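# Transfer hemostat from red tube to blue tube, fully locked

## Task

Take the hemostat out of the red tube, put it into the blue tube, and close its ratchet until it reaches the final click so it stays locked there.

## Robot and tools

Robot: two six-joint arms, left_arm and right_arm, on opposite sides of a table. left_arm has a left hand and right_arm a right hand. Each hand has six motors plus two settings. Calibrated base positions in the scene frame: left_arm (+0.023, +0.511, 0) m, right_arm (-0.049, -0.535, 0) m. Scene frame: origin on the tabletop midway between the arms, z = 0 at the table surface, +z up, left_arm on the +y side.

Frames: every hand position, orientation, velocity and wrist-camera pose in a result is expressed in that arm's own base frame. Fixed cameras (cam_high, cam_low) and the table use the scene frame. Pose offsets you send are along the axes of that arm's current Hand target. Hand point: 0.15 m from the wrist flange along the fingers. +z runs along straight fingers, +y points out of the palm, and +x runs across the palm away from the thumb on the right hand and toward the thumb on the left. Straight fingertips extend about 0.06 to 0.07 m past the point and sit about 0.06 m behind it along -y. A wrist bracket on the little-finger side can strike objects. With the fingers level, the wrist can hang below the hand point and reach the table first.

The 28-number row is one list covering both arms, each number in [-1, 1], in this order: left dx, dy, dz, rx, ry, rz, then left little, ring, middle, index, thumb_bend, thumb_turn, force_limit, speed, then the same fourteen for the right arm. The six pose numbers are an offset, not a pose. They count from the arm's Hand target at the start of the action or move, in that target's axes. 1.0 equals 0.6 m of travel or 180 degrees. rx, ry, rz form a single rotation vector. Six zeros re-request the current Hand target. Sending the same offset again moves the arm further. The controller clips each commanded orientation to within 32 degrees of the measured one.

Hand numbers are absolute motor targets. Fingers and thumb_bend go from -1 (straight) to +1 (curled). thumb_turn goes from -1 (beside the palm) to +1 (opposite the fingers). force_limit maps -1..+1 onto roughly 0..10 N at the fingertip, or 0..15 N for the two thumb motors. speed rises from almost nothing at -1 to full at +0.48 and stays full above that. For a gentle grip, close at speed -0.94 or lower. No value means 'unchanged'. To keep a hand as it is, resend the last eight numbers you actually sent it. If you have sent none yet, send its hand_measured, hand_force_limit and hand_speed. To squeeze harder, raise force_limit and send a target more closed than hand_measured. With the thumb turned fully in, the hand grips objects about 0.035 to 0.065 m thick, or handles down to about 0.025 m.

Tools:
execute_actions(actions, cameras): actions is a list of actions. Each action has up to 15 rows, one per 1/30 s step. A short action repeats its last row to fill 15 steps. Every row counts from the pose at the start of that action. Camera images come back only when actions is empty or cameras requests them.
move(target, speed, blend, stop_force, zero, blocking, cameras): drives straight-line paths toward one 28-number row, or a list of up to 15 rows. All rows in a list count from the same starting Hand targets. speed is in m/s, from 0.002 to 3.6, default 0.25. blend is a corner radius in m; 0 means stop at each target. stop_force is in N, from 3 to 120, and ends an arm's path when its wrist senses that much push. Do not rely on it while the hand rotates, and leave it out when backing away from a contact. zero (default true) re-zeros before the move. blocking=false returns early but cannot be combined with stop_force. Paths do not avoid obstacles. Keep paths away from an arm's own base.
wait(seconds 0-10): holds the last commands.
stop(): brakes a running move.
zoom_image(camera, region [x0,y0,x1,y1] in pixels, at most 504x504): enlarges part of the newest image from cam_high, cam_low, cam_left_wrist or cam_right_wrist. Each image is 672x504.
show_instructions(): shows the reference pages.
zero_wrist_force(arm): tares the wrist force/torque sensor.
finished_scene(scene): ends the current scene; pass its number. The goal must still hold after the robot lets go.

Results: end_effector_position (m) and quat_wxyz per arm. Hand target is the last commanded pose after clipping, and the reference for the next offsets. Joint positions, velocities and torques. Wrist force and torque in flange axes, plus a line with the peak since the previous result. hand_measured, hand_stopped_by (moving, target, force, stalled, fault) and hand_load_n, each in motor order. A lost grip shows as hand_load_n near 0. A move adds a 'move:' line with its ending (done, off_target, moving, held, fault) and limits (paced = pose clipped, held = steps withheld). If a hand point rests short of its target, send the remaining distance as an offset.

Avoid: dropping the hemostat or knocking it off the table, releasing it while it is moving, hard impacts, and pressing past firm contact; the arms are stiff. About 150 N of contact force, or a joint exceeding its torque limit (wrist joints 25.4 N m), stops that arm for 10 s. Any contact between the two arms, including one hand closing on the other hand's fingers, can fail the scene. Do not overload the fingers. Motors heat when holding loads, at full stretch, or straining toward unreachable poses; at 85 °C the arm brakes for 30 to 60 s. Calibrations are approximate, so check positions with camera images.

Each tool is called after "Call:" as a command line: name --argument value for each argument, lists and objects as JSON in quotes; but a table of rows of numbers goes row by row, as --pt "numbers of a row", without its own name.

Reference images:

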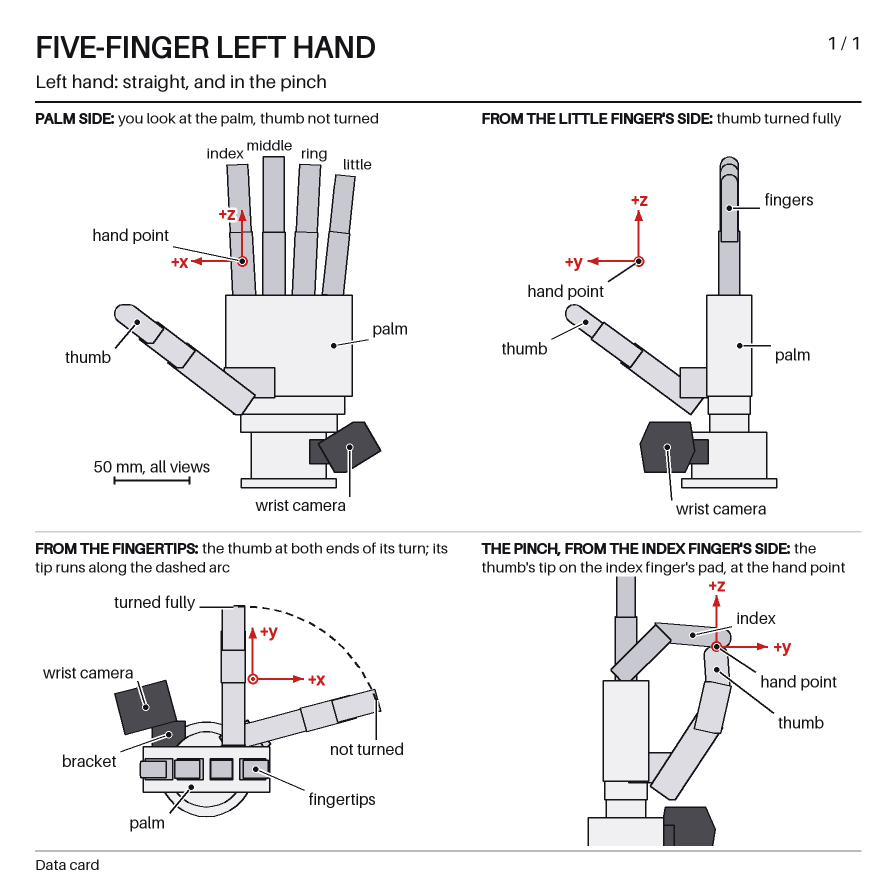

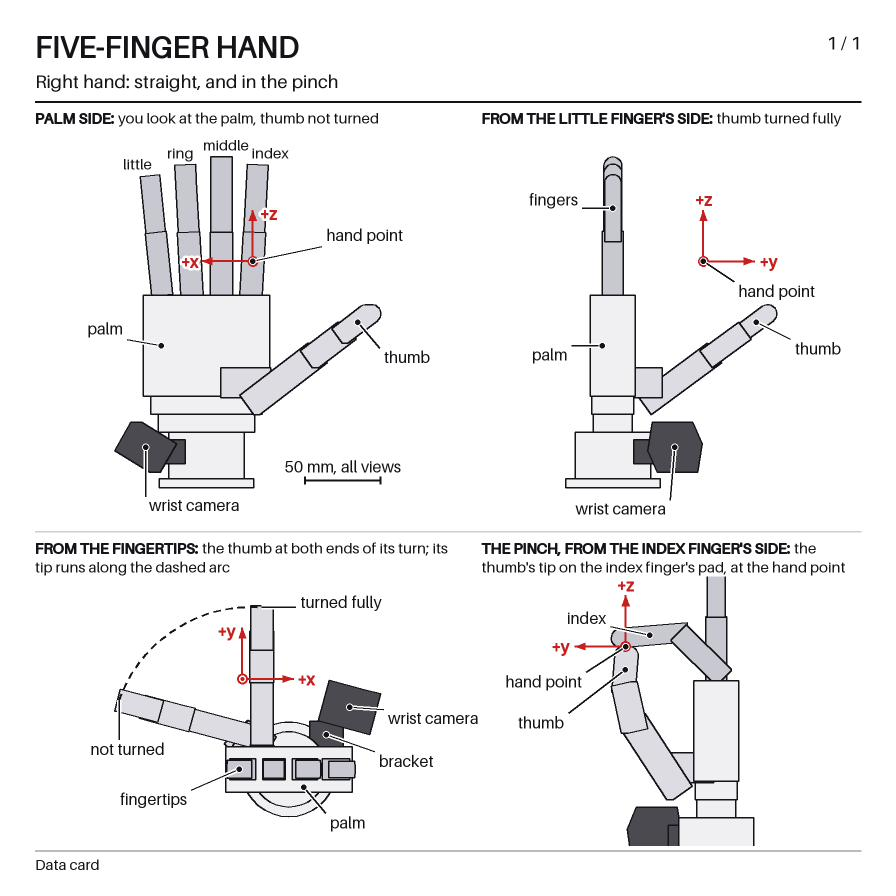

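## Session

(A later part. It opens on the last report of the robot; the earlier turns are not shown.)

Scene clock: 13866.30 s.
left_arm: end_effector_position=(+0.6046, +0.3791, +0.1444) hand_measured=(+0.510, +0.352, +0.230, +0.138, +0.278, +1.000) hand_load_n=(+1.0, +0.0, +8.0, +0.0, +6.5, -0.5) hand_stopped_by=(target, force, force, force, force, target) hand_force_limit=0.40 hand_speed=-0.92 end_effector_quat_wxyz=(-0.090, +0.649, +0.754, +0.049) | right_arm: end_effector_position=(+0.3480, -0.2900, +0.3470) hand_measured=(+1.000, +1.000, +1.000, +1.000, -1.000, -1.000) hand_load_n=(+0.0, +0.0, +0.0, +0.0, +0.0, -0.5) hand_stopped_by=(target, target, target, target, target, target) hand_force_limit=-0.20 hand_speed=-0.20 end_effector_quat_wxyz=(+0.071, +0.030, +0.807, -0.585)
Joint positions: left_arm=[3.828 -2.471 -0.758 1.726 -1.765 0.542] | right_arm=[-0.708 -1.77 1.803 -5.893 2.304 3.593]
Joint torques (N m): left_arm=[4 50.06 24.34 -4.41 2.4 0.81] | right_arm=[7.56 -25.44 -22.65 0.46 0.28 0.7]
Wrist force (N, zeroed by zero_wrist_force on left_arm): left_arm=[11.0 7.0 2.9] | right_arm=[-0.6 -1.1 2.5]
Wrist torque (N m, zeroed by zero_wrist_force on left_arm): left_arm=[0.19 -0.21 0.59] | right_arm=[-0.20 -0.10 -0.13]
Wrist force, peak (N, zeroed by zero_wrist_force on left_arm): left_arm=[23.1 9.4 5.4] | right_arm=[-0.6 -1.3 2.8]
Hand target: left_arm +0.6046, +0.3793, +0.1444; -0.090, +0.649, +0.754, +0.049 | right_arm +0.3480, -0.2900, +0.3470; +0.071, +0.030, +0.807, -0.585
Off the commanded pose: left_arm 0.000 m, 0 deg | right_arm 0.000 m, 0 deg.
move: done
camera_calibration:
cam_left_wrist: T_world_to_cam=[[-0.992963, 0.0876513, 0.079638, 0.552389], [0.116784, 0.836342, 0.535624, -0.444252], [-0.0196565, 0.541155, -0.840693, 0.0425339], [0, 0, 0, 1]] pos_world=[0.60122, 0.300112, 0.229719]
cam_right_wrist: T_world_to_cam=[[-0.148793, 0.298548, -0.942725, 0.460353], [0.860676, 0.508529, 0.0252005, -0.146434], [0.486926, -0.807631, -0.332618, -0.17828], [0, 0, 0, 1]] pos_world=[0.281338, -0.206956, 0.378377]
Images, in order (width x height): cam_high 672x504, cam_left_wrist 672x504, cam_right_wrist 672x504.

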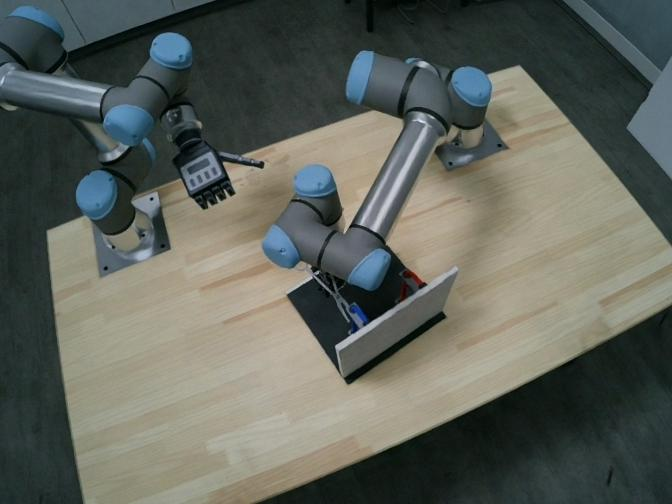

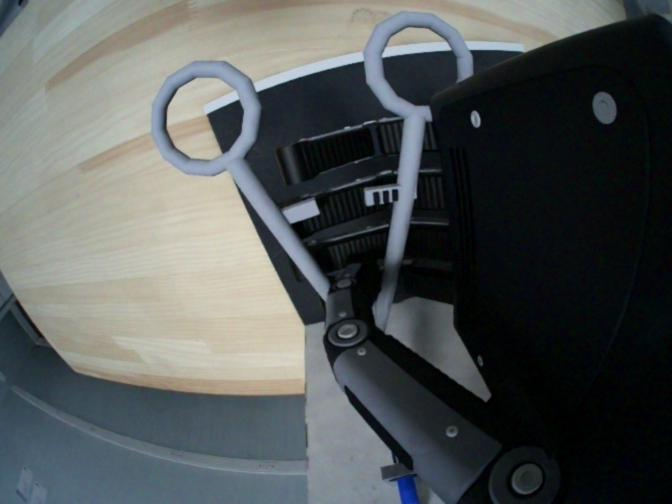

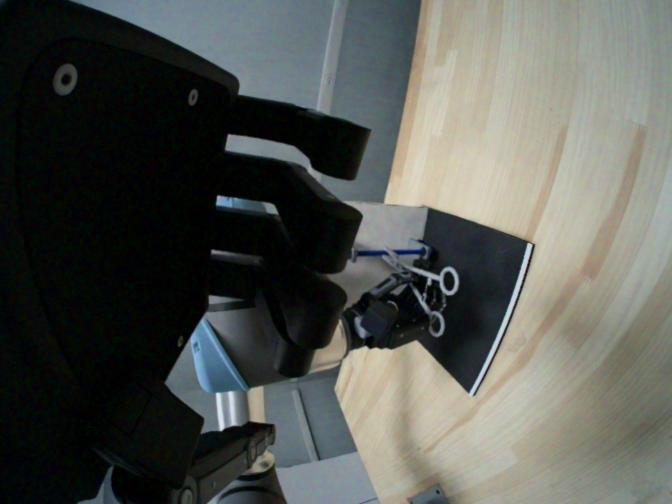

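Call:
move --target '[-0.0007,0.0133,-0.0004,0,0,0,0.51,0.51,0.56,0.56,0.35,1,0.4,-0.92,0,0,0,0,0,0,1,1,1,1,-1,-1,-0.2,-0.2]' --speed 0.02 --cameras '["cam_right_wrist","cam_high"]'

Call:
zoom_image --camera "cam_right_wrist" --region '[360, 200, 430, 280]'

Call:
zoom_image --camera "cam_high" --region '[325, 285, 370, 335]'

Scene clock: 13901.03 s.
left_arm: end_effector_position=(+0.6126, +0.3800, +0.1442) hand_measured=(+0.510, +0.350, +0.230, +0.138, +0.278, +1.000) hand_load_n=(+0.0, +0.5, +8.0, +0.0, +4.5, +0.5) hand_stopped_by=(target, force, force, force, force, target) hand_force_limit=0.40 hand_speed=-0.92 end_effector_quat_wxyz=(-0.090, +0.649, +0.754, +0.049) end_effector_velocity=(+0.000, +0.000, +0.000) end_effector_angular_velocity=(+0.000, -0.001, +0.000) | right_arm: end_effector_position=(+0.3480, -0.2900, +0.3470) hand_measured=(+1.000, +1.000, +1.000, +1.000, -1.000, -1.000) hand_load_n=(+0.0, +0.0, +0.0, +0.0, +0.0, +0.0) hand_stopped_by=(target, target, target, target, target, target) hand_force_limit=-0.20 hand_speed=-0.20 end_effector_quat_wxyz=(+0.071, +0.030, +0.807, -0.585)
Joint positions: left_arm=[3.821 -2.498 -0.709 1.702 -1.765 0.535] | right_arm=[-0.708 -1.77 1.803 -5.893 2.304 3.593]
Joint velocities: left_arm=[0 0.002 -0.005 0.004 0 0] | right_arm=[within noise]
Joint torques (N m): left_arm=[0.45 61.07 5.01 -0.15 -2.01 -0.67] | right_arm=[-9.69 -22.05 -13.63 -1.88 -1.2 -1.75]
Wrist force (N, zeroed by zero_wrist_force on left_arm): left_arm=[3.0 2.1 0.7] | right_arm=[-0.5 -0.9 2.5]
Wrist torque (N m, zeroed by zero_wrist_force on left_arm): left_arm=[0.16 -0.21 0.15] | right_arm=[-0.17 -0.12 -0.12]
Wrist force, peak (N, zeroed by zero_wrist_force on left_arm): left_arm=[10.1 6.8 2.8] | right_arm=[-0.8 -1.2 2.7]
Hand target: left_arm +0.6126, +0.3801, +0.1442; -0.090, +0.649, +0.754, +0.049 | right_arm +0.3480, -0.2900, +0.3470; +0.071, +0.030, +0.807, -0.585
Off the commanded pose: left_arm 0.000 m, 0 deg | right_arm 0.000 m, 0 deg.
move: done
camera_calibration:
cam_right_wrist: T_world_to_cam=[[-0.148819, 0.298533, -0.942725, 0.460357], [0.860672, 0.508538, 0.0251727, -0.14642], [0.486926, -0.807631, -0.332619, -0.17828], [0, 0, 0, 1]] pos_world=[0.281338, -0.206956, 0.378377]
Images, in order (width x height): cam_high 672x504, cam_right_wrist 672x504.

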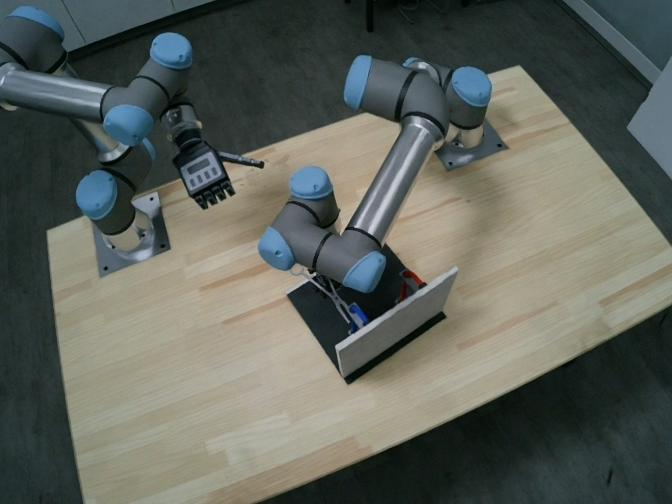

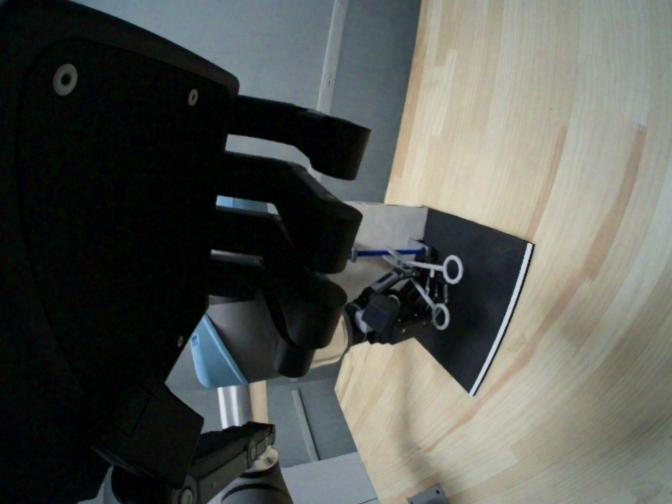

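Scaled by 6.300 from the camera's 672x504 image, which has a finer 960x720 frame.

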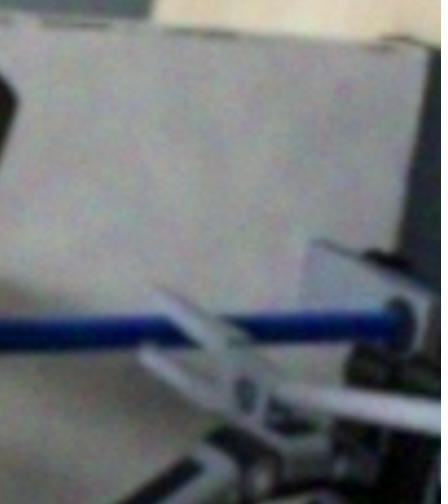

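Scaled by 10.080 from the camera's 672x504 image, which has a finer 960x720 frame.

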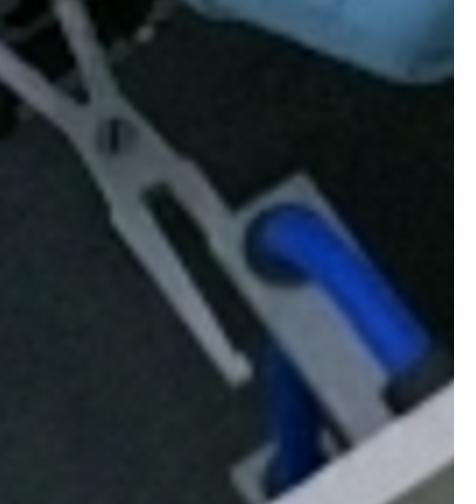

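Call:
move --target '[0,0,0,0,0,0,0.36,0.24,0.13,0.02,0.24,1,-0.4,-0.92,0,0,0,0,0,0,1,1,1,1,-1,-1,-0.2,-0.2]' --speed 0.02 --cameras '["cam_right_wrist","cam_left_wrist"]'

Call:
zoom_image --camera "cam_right_wrist" --region '[360, 200, 460, 320]'

Scene clock: 13985.03 s.
left_arm: end_effector_position=(+0.6126, +0.3801, +0.1442) hand_measured=(+0.360, +0.240, +0.130, +0.020, +0.240, +1.000) hand_load_n=(+0.0, +0.0, +0.0, +0.0, +1.0, +0.0) hand_stopped_by=(target, target, target, target, target, target) hand_force_limit=-0.40 hand_speed=-0.92 end_effector_quat_wxyz=(-0.090, +0.649, +0.754, +0.049) | right_arm: end_effector_position=(+0.3480, -0.2900, +0.3470) hand_measured=(+1.000, +1.000, +1.000, +1.000, -1.000, -1.000) hand_load_n=(+0.5, +0.0, +0.0, +0.0, +0.0, +0.0) hand_stopped_by=(target, target, target, target, target, target) hand_force_limit=-0.20 hand_speed=-0.20 end_effector_quat_wxyz=(+0.071, +0.030, +0.807, -0.585)
Joint positions: left_arm=[3.821 -2.498 -0.709 1.702 -1.765 0.536] | right_arm=[-0.708 -1.77 1.803 -5.893 2.304 3.593]
Joint torques (N m): left_arm=[11.36 60.89 5.4 -0.53 0.36 2.64] | right_arm=[-10.2 -20.07 -12.16 -1.93 -1.06 -1.88]
Wrist force (N, zeroed by zero_wrist_force on left_arm): left_arm=[3.4 2.4 0.9] | right_arm=[-0.6 -1.1 2.5]
Wrist torque (N m, zeroed by zero_wrist_force on left_arm): left_arm=[0.13 -0.16 0.18] | right_arm=[-0.19 -0.10 -0.14]
Wrist force, peak (N, zeroed by zero_wrist_force on left_arm): left_arm=[4.1 3.2 1.0] | right_arm=[-0.8 -1.2 2.9]
Hand target: left_arm +0.6126, +0.3801, +0.1442; -0.090, +0.649, +0.754, +0.049 | right_arm +0.3480, -0.2900, +0.3470; +0.071, +0.030, +0.807, -0.585
Off the commanded pose: left_arm 0.000 m, 0 deg | right_arm 0.000 m, 0 deg.
move: done
camera_calibration:
cam_left_wrist: T_world_to_cam=[[-0.992965, 0.0877052, 0.0795546, 0.560166], [0.116785, 0.836336, 0.535633, -0.445904], [-0.0195566, 0.541156, -0.840695, 0.0419187], [0, 0, 0, 1]] pos_world=[0.60912, 0.301112, 0.229518]
cam_right_wrist: T_world_to_cam=[[-0.148819, 0.298533, -0.942725, 0.460357], [0.860672, 0.508538, 0.0251727, -0.14642], [0.486926, -0.807631, -0.332619, -0.17828], [0, 0, 0, 1]] pos_world=[0.281338, -0.206956, 0.378377]
Images, in order (width x height): cam_left_wrist 672x504, cam_right_wrist 672x504.

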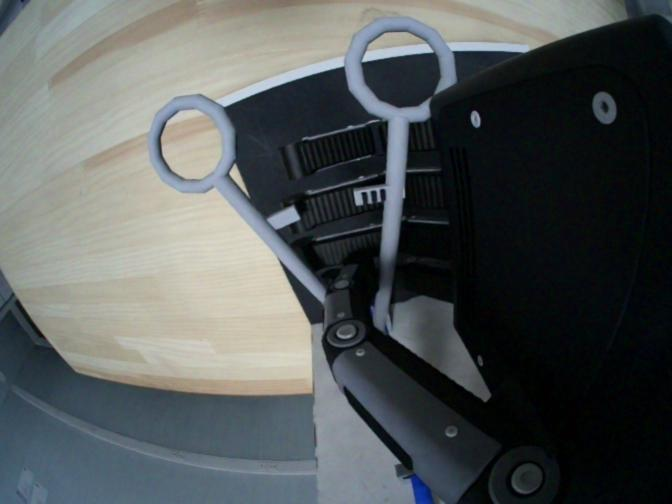

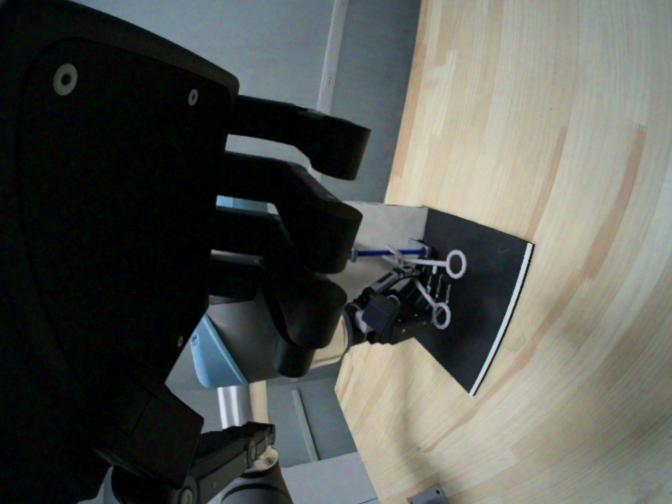

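Scaled by 4.200 from the camera's 672x504 image, which has a finer 960x720 frame.

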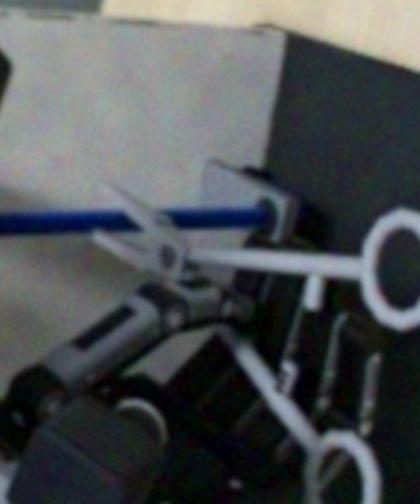

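Call:
move --target '[0.0326,-0.0015,0.0067,0,0,0,0.36,0.24,0.13,0.02,0.24,1,-0.4,-0.92,0,0,0,0,0,0,1,1,1,1,-1,-1,-0.2,-0.2]' --speed 0.02 --stop_force 6 --cameras '["cam_right_wrist","cam_left_wrist","cam_high"]'

Call:
zoom_image --camera "cam_right_wrist" --region '[360, 200, 460, 320]'

Call:
zoom_image --camera "cam_high" --region '[325, 285, 370, 335]'

Scene clock: 13999.83 s.
left_arm: end_effector_position=(+0.6110, +0.3876, +0.1442) hand_measured=(+0.360, +0.240, +0.130, +0.020, +0.240, +1.000) hand_load_n=(+0.5, +0.0, +1.0, +0.0, +2.5, +1.0) hand_stopped_by=(target, target, target, target, target, target) hand_force_limit=-0.40 hand_speed=-0.92 end_effector_quat_wxyz=(-0.090, +0.649, +0.754, +0.050) | right_arm: end_effector_position=(+0.3480, -0.2900, +0.3470) hand_measured=(+1.000, +1.000, +1.000, +1.000, -1.000, -1.000) hand_load_n=(+0.0, +0.0, +0.0, +0.0, +0.0, +0.0) hand_stopped_by=(target, target, target, target, target, target) hand_force_limit=-0.20 hand_speed=-0.20 end_effector_quat_wxyz=(+0.071, +0.030, +0.807, -0.585)
Joint positions: left_arm=[3.832 -2.505 -0.694 1.697 -1.764 0.547] | right_arm=[-0.708 -1.77 1.803 -5.893 2.304 3.593]
Joint torques (N m): left_arm=[-15.43 60.62 3.49 -0.82 -1.39 -2.41] | right_arm=[-10.5 -17.23 -12.09 -1.83 -0.93 -1.72]
Wrist force (N, zeroed by zero_wrist_force on left_arm): left_arm=[5.4 2.7 0.1] | right_arm=[-0.6 -1.0 2.6]
Wrist torque (N m, zeroed by zero_wrist_force on left_arm): left_arm=[0.21 -0.10 0.19] | right_arm=[-0.19 -0.10 -0.13]
Wrist force, peak (N, zeroed by zero_wrist_force on left_arm): left_arm=[5.8 2.8 0.4] | right_arm=[-0.4 -1.5 2.7]
Hand target: left_arm +0.6110, +0.3876, +0.1442; -0.090, +0.649, +0.754, +0.050 (not the last commanded pose) | right_arm +0.3480, -0.2900, +0.3470; +0.071, +0.030, +0.807, -0.585
Off the commanded pose: left_arm 0.012 m, 0 deg | right_arm 0.000 m, 0 deg.
move: contact (left_arm)
camera_calibration:
cam_left_wrist: T_world_to_cam=[[-0.992965, 0.0877052, 0.0795546, 0.55801], [0.116785, 0.836336, 0.535633, -0.452085], [-0.0195566, 0.541156, -0.840695, 0.0377766], [0, 0, 0, 1]] pos_world=[0.60762, 0.308712, 0.229518]
cam_right_wrist: T_world_to_cam=[[-0.148819, 0.298533, -0.942725, 0.460357], [0.860672, 0.508538, 0.0251727, -0.14642], [0.486926, -0.807631, -0.332619, -0.17828], [0, 0, 0, 1]] pos_world=[0.281338, -0.206956, 0.378377]
Images, in order (width x height): cam_high 672x504, cam_left_wrist 672x504, cam_right_wrist 672x504.

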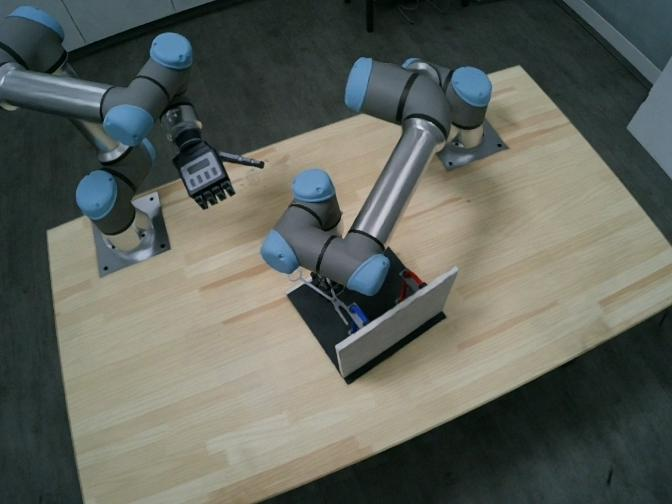

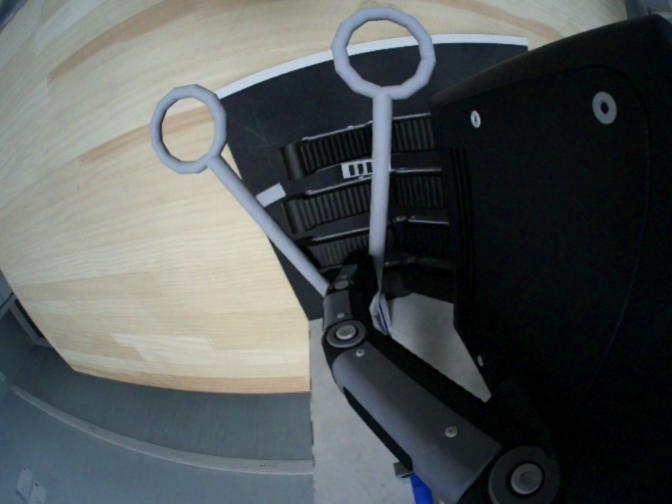

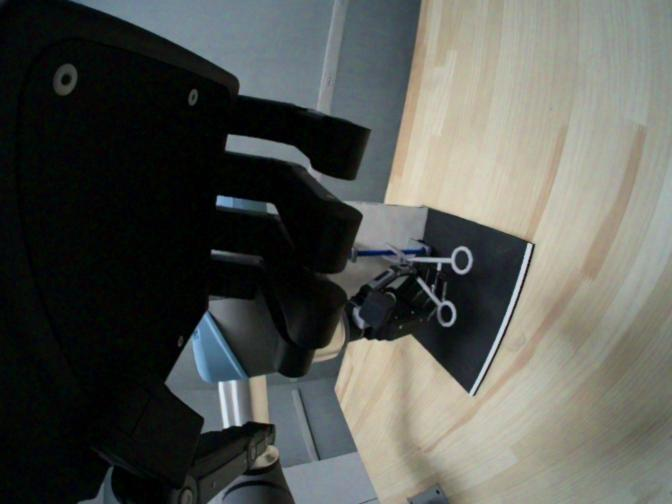

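Scaled by 4.200 from the camera's 672x504 image, which has a finer 960x720 frame.

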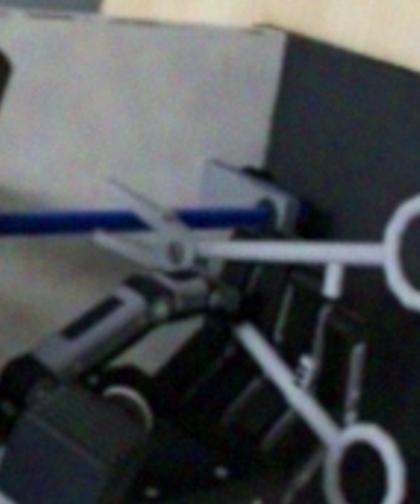

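Scaled by 10.080 from the camera's 672x504 image, which has a finer 960x720 frame.

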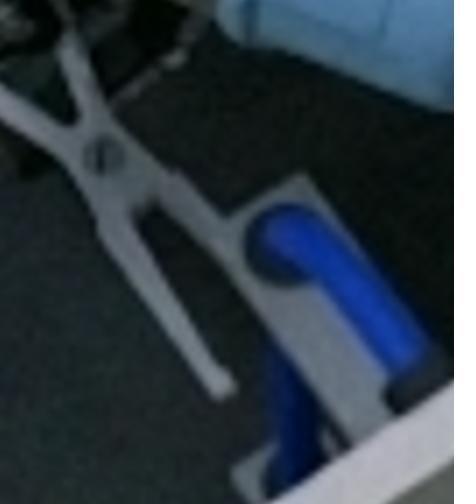

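Call:
move --target '[0.0245,-0.0011,0.005,0,0,0,0.36,0.24,0.13,0.02,0.24,1,-0.4,-0.92,0,0,0,0,0,0,1,1,1,1,-1,-1,-0.2,-0.2]' --speed 0.02 --stop_force 8 --cameras '["cam_right_wrist","cam_left_wrist","cam_high"]'

Call:
zoom_image --camera "cam_right_wrist" --region '[360, 200, 460, 320]'

Call:
zoom_image --camera "cam_high" --region '[325, 285, 370, 335]'

Scene clock: 14016.87 s.
left_arm: end_effector_position=(+0.6109, +0.3883, +0.1442) hand_measured=(+0.360, +0.240, +0.130, +0.020, +0.238, +1.000) hand_load_n=(+1.0, +0.0, +1.5, +0.0, +3.0, +1.5) hand_stopped_by=(target, target, target, target, target, target) hand_force_limit=-0.40 hand_speed=-0.92 end_effector_quat_wxyz=(-0.090, +0.649, +0.754, +0.050) | right_arm: end_effector_position=(+0.3480, -0.2900, +0.3470) hand_measured=(+1.000, +1.000, +1.000, +1.000, -1.000, -1.000) hand_load_n=(+0.0, +0.0, +0.0, +0.0, +0.0, +0.0) hand_stopped_by=(target, target, target, target, target, target) hand_force_limit=-0.20 hand_speed=-0.20 end_effector_quat_wxyz=(+0.071, +0.030, +0.807, -0.585)
Joint positions: left_arm=[3.833 -2.506 -0.693 1.697 -1.764 0.547] | right_arm=[-0.708 -1.77 1.803 -5.893 2.304 3.593]
Joint torques (N m): left_arm=[-12.05 55.27 6.74 -1.34 -1.36 0.39] | right_arm=[-9.98 -14.44 -12.81 -1.67 -0.88 -1.7]
Wrist force (N, zeroed by zero_wrist_force on left_arm): left_arm=[6.1 3.0 0.3] | right_arm=[-0.6 -1.0 2.5]
Wrist torque (N m, zeroed by zero_wrist_force on left_arm): left_arm=[0.20 -0.12 0.26] | right_arm=[-0.18 -0.10 -0.13]
Wrist force, peak (N, zeroed by zero_wrist_force on left_arm): left_arm=[6.1 3.0 0.3] | right_arm=[-0.8 -1.4 2.8]
Hand target: left_arm +0.6109, +0.3883, +0.1442; -0.090, +0.649, +0.754, +0.050 (not the last commanded pose) | right_arm +0.3480, -0.2900, +0.3470; +0.071, +0.030, +0.807, -0.585
Off the commanded pose: left_arm 0.014 m, 0 deg | right_arm 0.000 m, 0 deg.
move: contact (left_arm)
camera_calibration:
cam_left_wrist: T_world_to_cam=[[-0.992999, 0.0874481, 0.0794089, 0.557991], [0.116492, 0.836289, 0.535771, -0.452414], [-0.0195566, 0.541271, -0.840621, 0.0373977], [0, 0, 0, 1]] pos_world=[0.607519, 0.309311, 0.229518]
cam_right_wrist: T_world_to_cam=[[-0.148819, 0.298533, -0.942725, 0.460357], [0.860672, 0.508538, 0.0251727, -0.14642], [0.486926, -0.807631, -0.332619, -0.17828], [0, 0, 0, 1]] pos_world=[0.281338, -0.206956, 0.378377]
Images, in order (width x height): cam_high 672x504, cam_left_wrist 672x504, cam_right_wrist 672x504.

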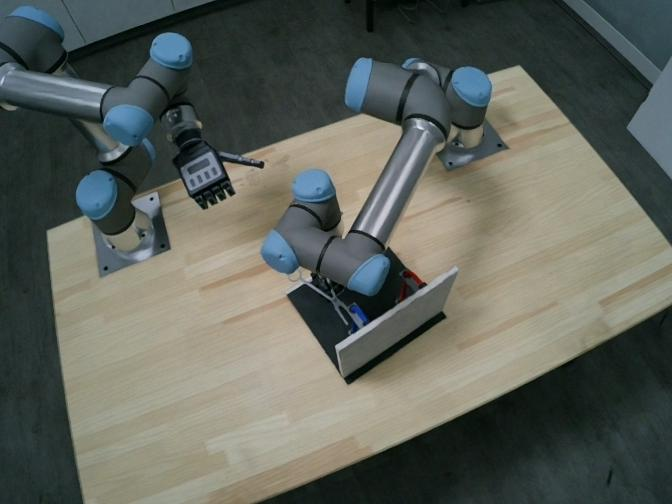

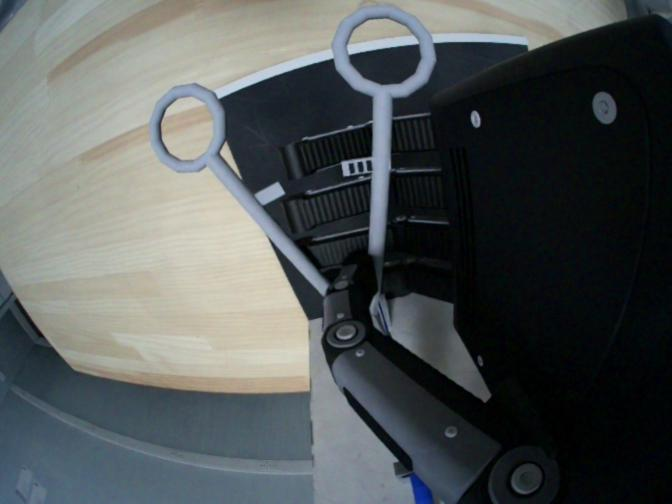

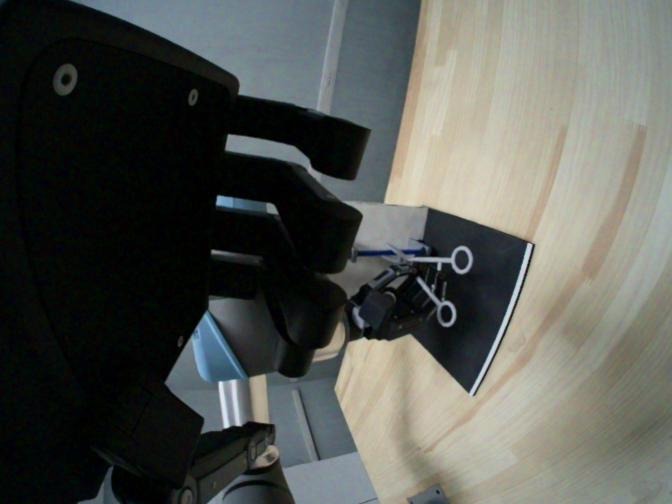

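Scaled by 4.200 from the camera's 672x504 image, which has a finer 960x720 frame.

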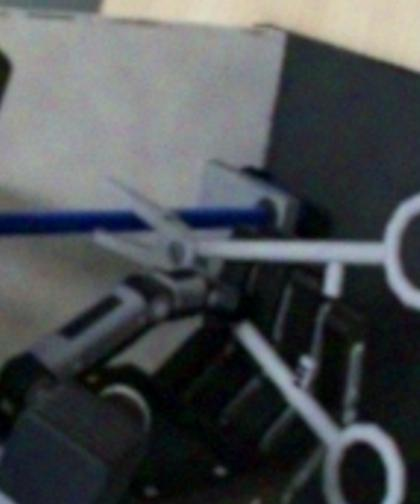

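Scaled by 10.080 from the camera's 672x504 image, which has a finer 960x720 frame.

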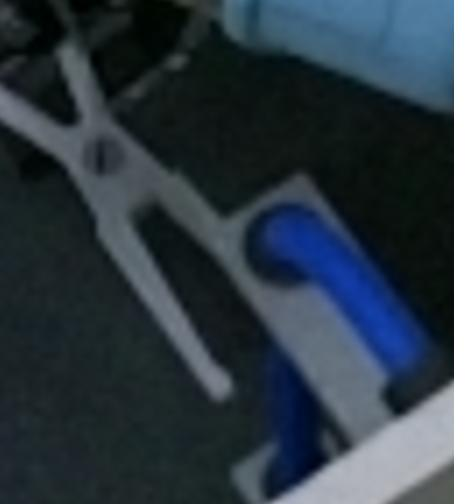

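Call:
execute_actions --actions '[]' --cameras '["all"]'

Call:
zoom_image --camera "cam_high" --region '[300, 240, 400, 340]'

Call:
zoom_image --camera "cam_right_wrist" --region '[360, 200, 460, 320]'

Call:
zoom_image --camera "cam_left_wrist" --region '[140, 0, 460, 240]'

Scene clock: 14085.33 s.
left_arm: end_effector_position=(+0.6109, +0.3883, +0.1442) hand_measured=(+0.360, +0.240, +0.130, +0.020, +0.238, +1.000) hand_load_n=(+0.5, +0.0, +1.5, +0.0, +2.5, +1.5) hand_stopped_by=(target, target, target, target, target, target) hand_force_limit=-0.40 hand_speed=-0.92 end_effector_quat_wxyz=(-0.090, +0.649, +0.754, +0.050) | right_arm: end_effector_position=(+0.3480, -0.2900, +0.3470) hand_measured=(+1.000, +1.000, +1.000, +1.000, -1.000, -1.000) hand_load_n=(+0.0, +0.0, +0.0, +0.5, +0.0, +0.0) hand_stopped_by=(target, target, target, target, target, target) hand_force_limit=-0.20 hand_speed=-0.20 end_effector_quat_wxyz=(+0.071, +0.030, +0.807, -0.585)
Joint positions: left_arm=[3.833 -2.506 -0.693 1.697 -1.764 0.547] | right_arm=[-0.708 -1.77 1.803 -5.893 2.304 3.593]
Joint velocities: within noise
Joint torques (N m): left_arm=[-15.64 50.72 4.09 -3.38 -0.98 2.5] | right_arm=[-10.35 -13.85 -13.54 -2.04 -1.35 -1.8]
Motor temperatures (°C): left_arm=[25 37 28 33 32 32] | right_arm=[24 27 28 31 33 29]
Wrist force (N, zeroed by zero_wrist_force on left_arm): left_arm=[6.1 3.0 0.3] | right_arm=[-0.6 -1.2 2.6]
Wrist torque (N m, zeroed by zero_wrist_force on left_arm): left_arm=[0.22 -0.11 0.25] | right_arm=[-0.22 -0.10 -0.13]
Wrist force, peak (N, zeroed by zero_wrist_force on left_arm): left_arm=[6.4 3.1 0.1] | right_arm=[-0.7 -1.1 2.8]
Hand target: left_arm +0.6109, +0.3883, +0.1442; -0.090, +0.649, +0.754, +0.050 (not the last commanded pose) | right_arm +0.3480, -0.2900, +0.3470; +0.071, +0.030, +0.807, -0.585
Off the commanded pose: left_arm 0.014 m, 0 deg | right_arm 0.000 m, 0 deg.
camera_calibration:
cam_left_wrist: T_world_to_cam=[[-0.992989, 0.0875849, 0.0793788, 0.55795], [0.116591, 0.836273, 0.535774, -0.45247], [-0.0194567, 0.541272, -0.840622, 0.0373365], [0, 0, 0, 1]] pos_world=[0.607519, 0.309311, 0.229518]
cam_right_wrist: T_world_to_cam=[[-0.148819, 0.298533, -0.942725, 0.460357], [0.860672, 0.508538, 0.0251727, -0.14642], [0.486926, -0.807631, -0.332619, -0.17828], [0, 0, 0, 1]] pos_world=[0.281338, -0.206956, 0.378377]

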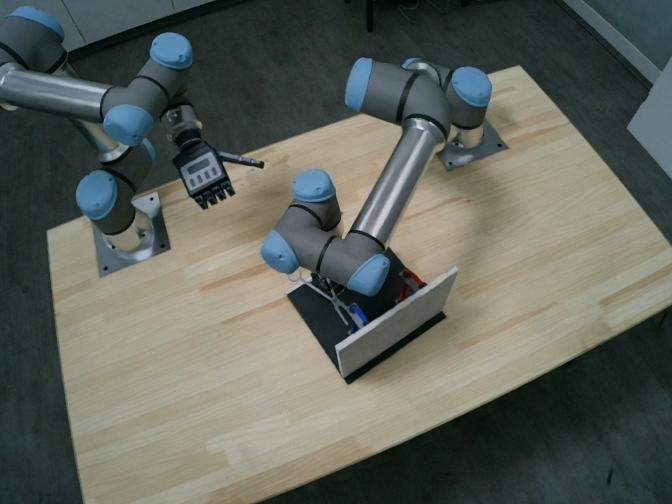

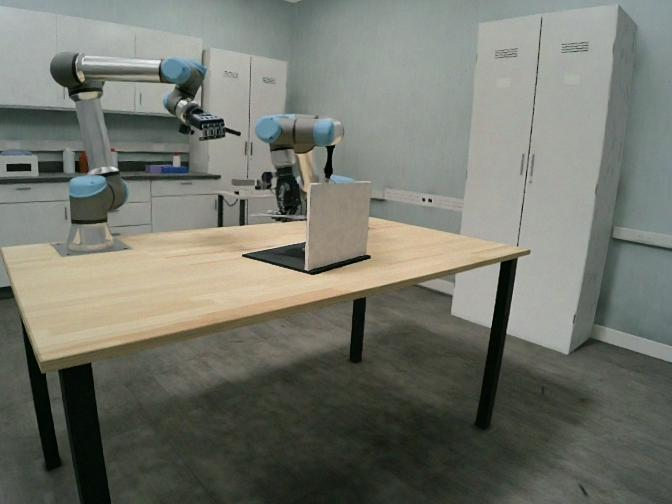

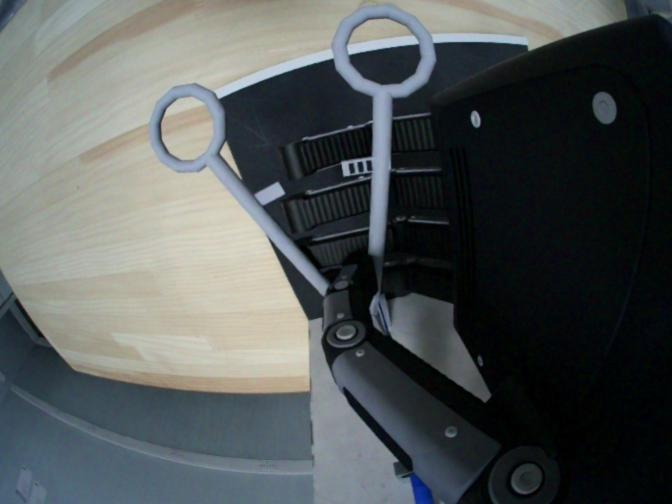

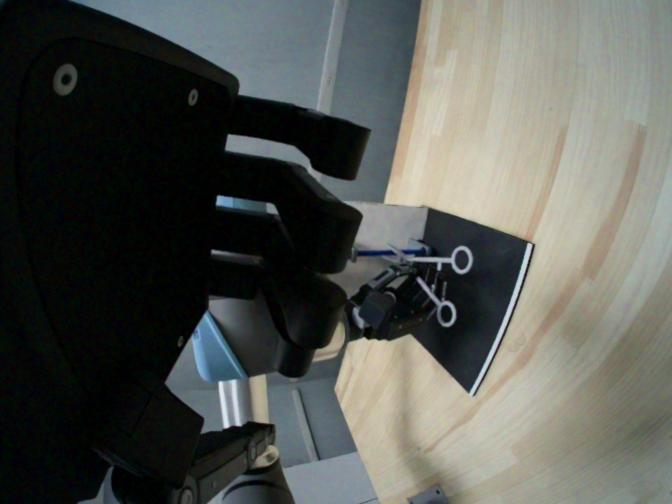

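Scaled by 5.040 from the camera's 672x504 image, which has a finer 960x720 frame.

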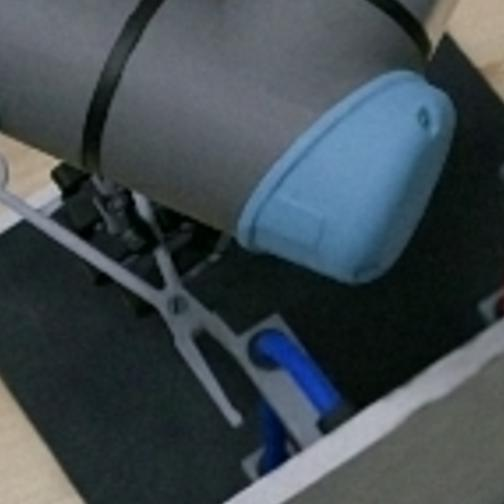

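Scaled by 4.200 from the camera's 672x504 image, which has a finer 960x720 frame.

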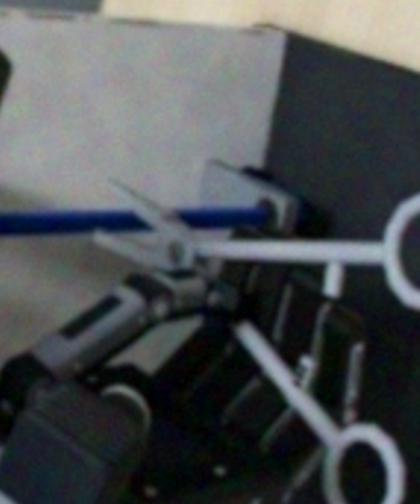

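Scaled by 1.575 from the camera's 672x504 image, which has a finer 960x720 frame.

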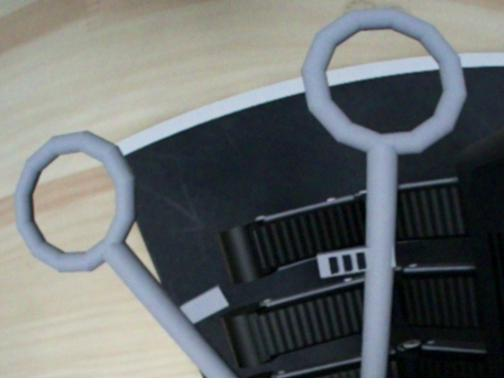

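Call:
execute_actions --actions '[[[0,0,0,0,0,0,0.42,0.30,0.19,0.08,0.28,1,-0.3,-0.92,0,0,0,0,0,0,1,1,1,1,-1,-1,-0.2,-0.2]]]'

Call:
wait --seconds 1.5 --cameras '["cam_high", "cam_right_wrist"]'

Call:
zoom_image --camera "cam_high" --region '[325, 285, 370, 335]'

Call:
zoom_image --camera "cam_right_wrist" --region '[360, 200, 430, 280]'

Scene clock: 14173.43 s.
left_arm: end_effector_position=(+0.6109, +0.3883, +0.1442) hand_measured=(+0.420, +0.300, +0.144, +0.064, +0.246, +1.000) hand_load_n=(+1.5, +3.0, +3.0, +3.5, +6.5, +2.0) hand_stopped_by=(target, target, force, force, force, target) hand_force_limit=-0.30 hand_speed=-0.92 end_effector_quat_wxyz=(-0.090, +0.649, +0.754, +0.050) | right_arm: end_effector_position=(+0.3480, -0.2900, +0.3470) hand_measured=(+1.000, +1.000, +1.000, +1.000, -1.000, -1.000) hand_load_n=(+0.0, +0.0, +0.0, +0.0, +0.0, +0.0) hand_stopped_by=(target, target, target, target, target, target) hand_force_limit=-0.20 hand_speed=-0.20 end_effector_quat_wxyz=(+0.071, +0.030, +0.807, -0.585)
Joint positions: left_arm=[3.833 -2.506 -0.693 1.697 -1.764 0.547] | right_arm=[-0.708 -1.77 1.803 -5.893 2.304 3.593]
Joint torques (N m): left_arm=[-15.64 51.34 2.82 -4.48 -0.64 2.46] | right_arm=[-9.94 -11.21 -14.91 -1.94 -1.36 -1.74]
Wrist force (N, zeroed by zero_wrist_force on left_arm): left_arm=[6.9 3.1 -0.9] | right_arm=[-0.5 -1.2 2.6]
Wrist torque (N m, zeroed by zero_wrist_force on left_arm): left_arm=[0.20 0.04 0.29] | right_arm=[-0.21 -0.12 -0.13]
Wrist force, peak (N, zeroed by zero_wrist_force on left_arm): left_arm=[7.5 2.9 -0.5] | right_arm=[-0.8 -1.1 2.8]
Hand target: left_arm +0.6109, +0.3883, +0.1442; -0.090, +0.649, +0.754, +0.050 | right_arm +0.3480, -0.2900, +0.3470; +0.071, +0.030, +0.807, -0.585
Off the commanded pose: left_arm 0.000 m, 0 deg | right_arm 0.000 m, 0 deg.
Step readings (end_effector_position of left_arm | right_arm):
0: (+0.6109, +0.3883, +0.1442) | (+0.3480, -0.2900, +0.3470)
1: (+0.6109, +0.3883, +0.1442) | (+0.3480, -0.2900, +0.3470)
2: (+0.6109, +0.3883, +0.1442) | (+0.3480, -0.2900, +0.3470)
4: (+0.6109, +0.3883, +0.1442) | (+0.3480, -0.2900, +0.3470)
8: (+0.6109, +0.3883, +0.1442) | (+0.3480, -0.2900, +0.3470)
15: (+0.6109, +0.3883, +0.1442) | (+0.3480, -0.2900, +0.3470)

Scene clock: 14174.93 s.
left_arm: end_effector_position=(+0.6109, +0.3883, +0.1442) hand_measured=(+0.420, +0.300, +0.144, +0.064, +0.246, +1.000) hand_load_n=(+1.5, +2.5, +3.0, +3.5, +6.0, +2.0) hand_stopped_by=(target, target, force, force, force, target) hand_force_limit=-0.30 hand_speed=-0.92 end_effector_quat_wxyz=(-0.090, +0.649, +0.754, +0.050) | right_arm: end_effector_position=(+0.3480, -0.2900, +0.3470) hand_measured=(+1.000, +1.000, +1.000, +1.000, -1.000, -1.000) hand_load_n=(+0.0, +0.0, +0.0, +0.0, -0.5, -0.5) hand_stopped_by=(target, target, target, target, target, target) hand_force_limit=-0.20 hand_speed=-0.20 end_effector_quat_wxyz=(+0.071, +0.030, +0.807, -0.585)
Joint positions: left_arm=[3.833 -2.506 -0.693 1.697 -1.764 0.547] | right_arm=[-0.708 -1.77 1.803 -5.893 2.304 3.593]
Joint torques (N m): left_arm=[-15.41 51.42 3.31 -4.42 -0.39 2.39] | right_arm=[-10.07 -7.9 -12.44 -2.07 -1.02 -1.71]
Wrist force (N, zeroed by zero_wrist_force on left_arm): left_arm=[7.1 3.3 -0.9] | right_arm=[-0.6 -1.0 2.6]
Wrist torque (N m, zeroed by zero_wrist_force on left_arm): left_arm=[0.23 0.01 0.30] | right_arm=[-0.18 -0.11 -0.13]
Wrist force, peak (N, zeroed by zero_wrist_force on left_arm): left_arm=[7.3 3.5 -1.2] | right_arm=[-0.7 -1.4 2.7]
Hand target: left_arm +0.6109, +0.3883, +0.1442; -0.090, +0.649, +0.754, +0.050 | right_arm +0.3480, -0.2900, +0.3470; +0.071, +0.030, +0.807, -0.585
Off the commanded pose: left_arm 0.000 m, 0 deg | right_arm 0.000 m, 0 deg.
wait: 1.50 s; at rest by 0.17 s
camera_calibration:
cam_right_wrist: T_world_to_cam=[[-0.148819, 0.298533, -0.942725, 0.460357], [0.860672, 0.508538, 0.0251727, -0.14642], [0.486926, -0.807631, -0.332619, -0.17828], [0, 0, 0, 1]] pos_world=[0.281338, -0.206956, 0.378377]
Images, in order (width x height): cam_high 672x504, cam_right_wrist 672x504.

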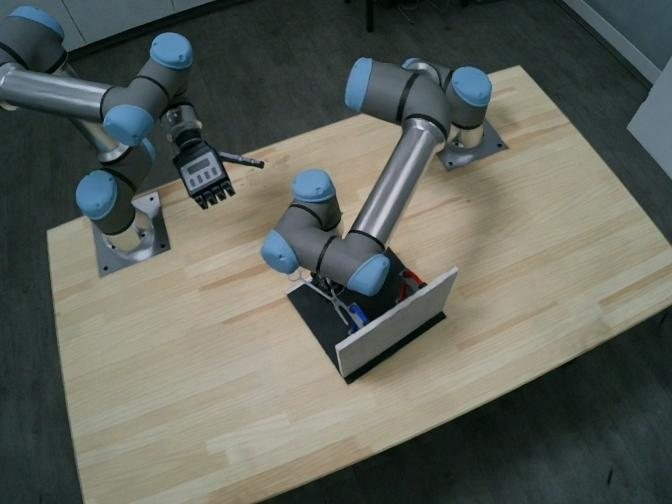

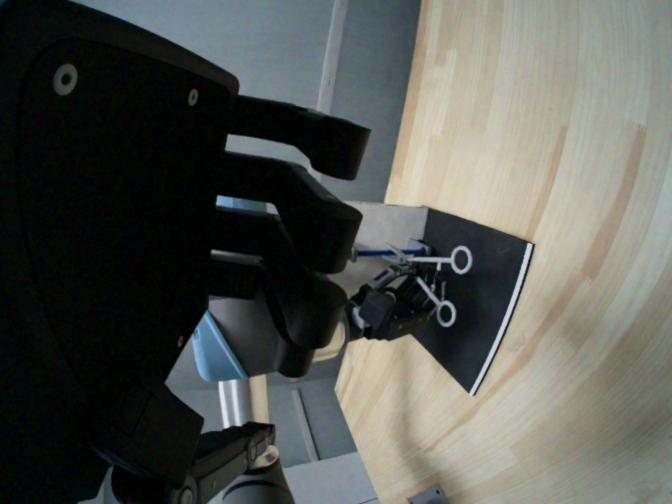

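Scaled by 10.080 from the camera's 672x504 image, which has a finer 960x720 frame.

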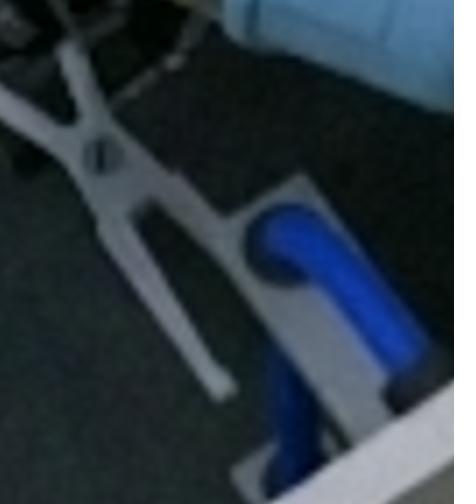

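Scaled by 6.300 from the camera's 672x504 image, which has a finer 960x720 frame.

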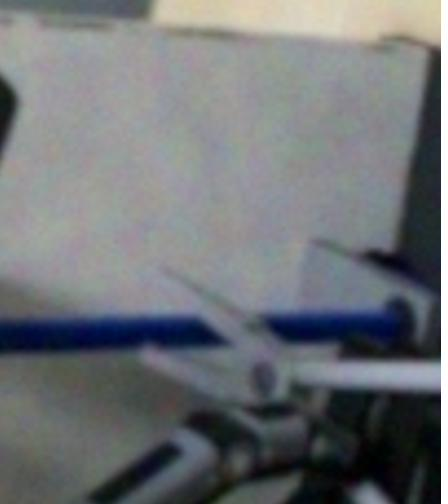

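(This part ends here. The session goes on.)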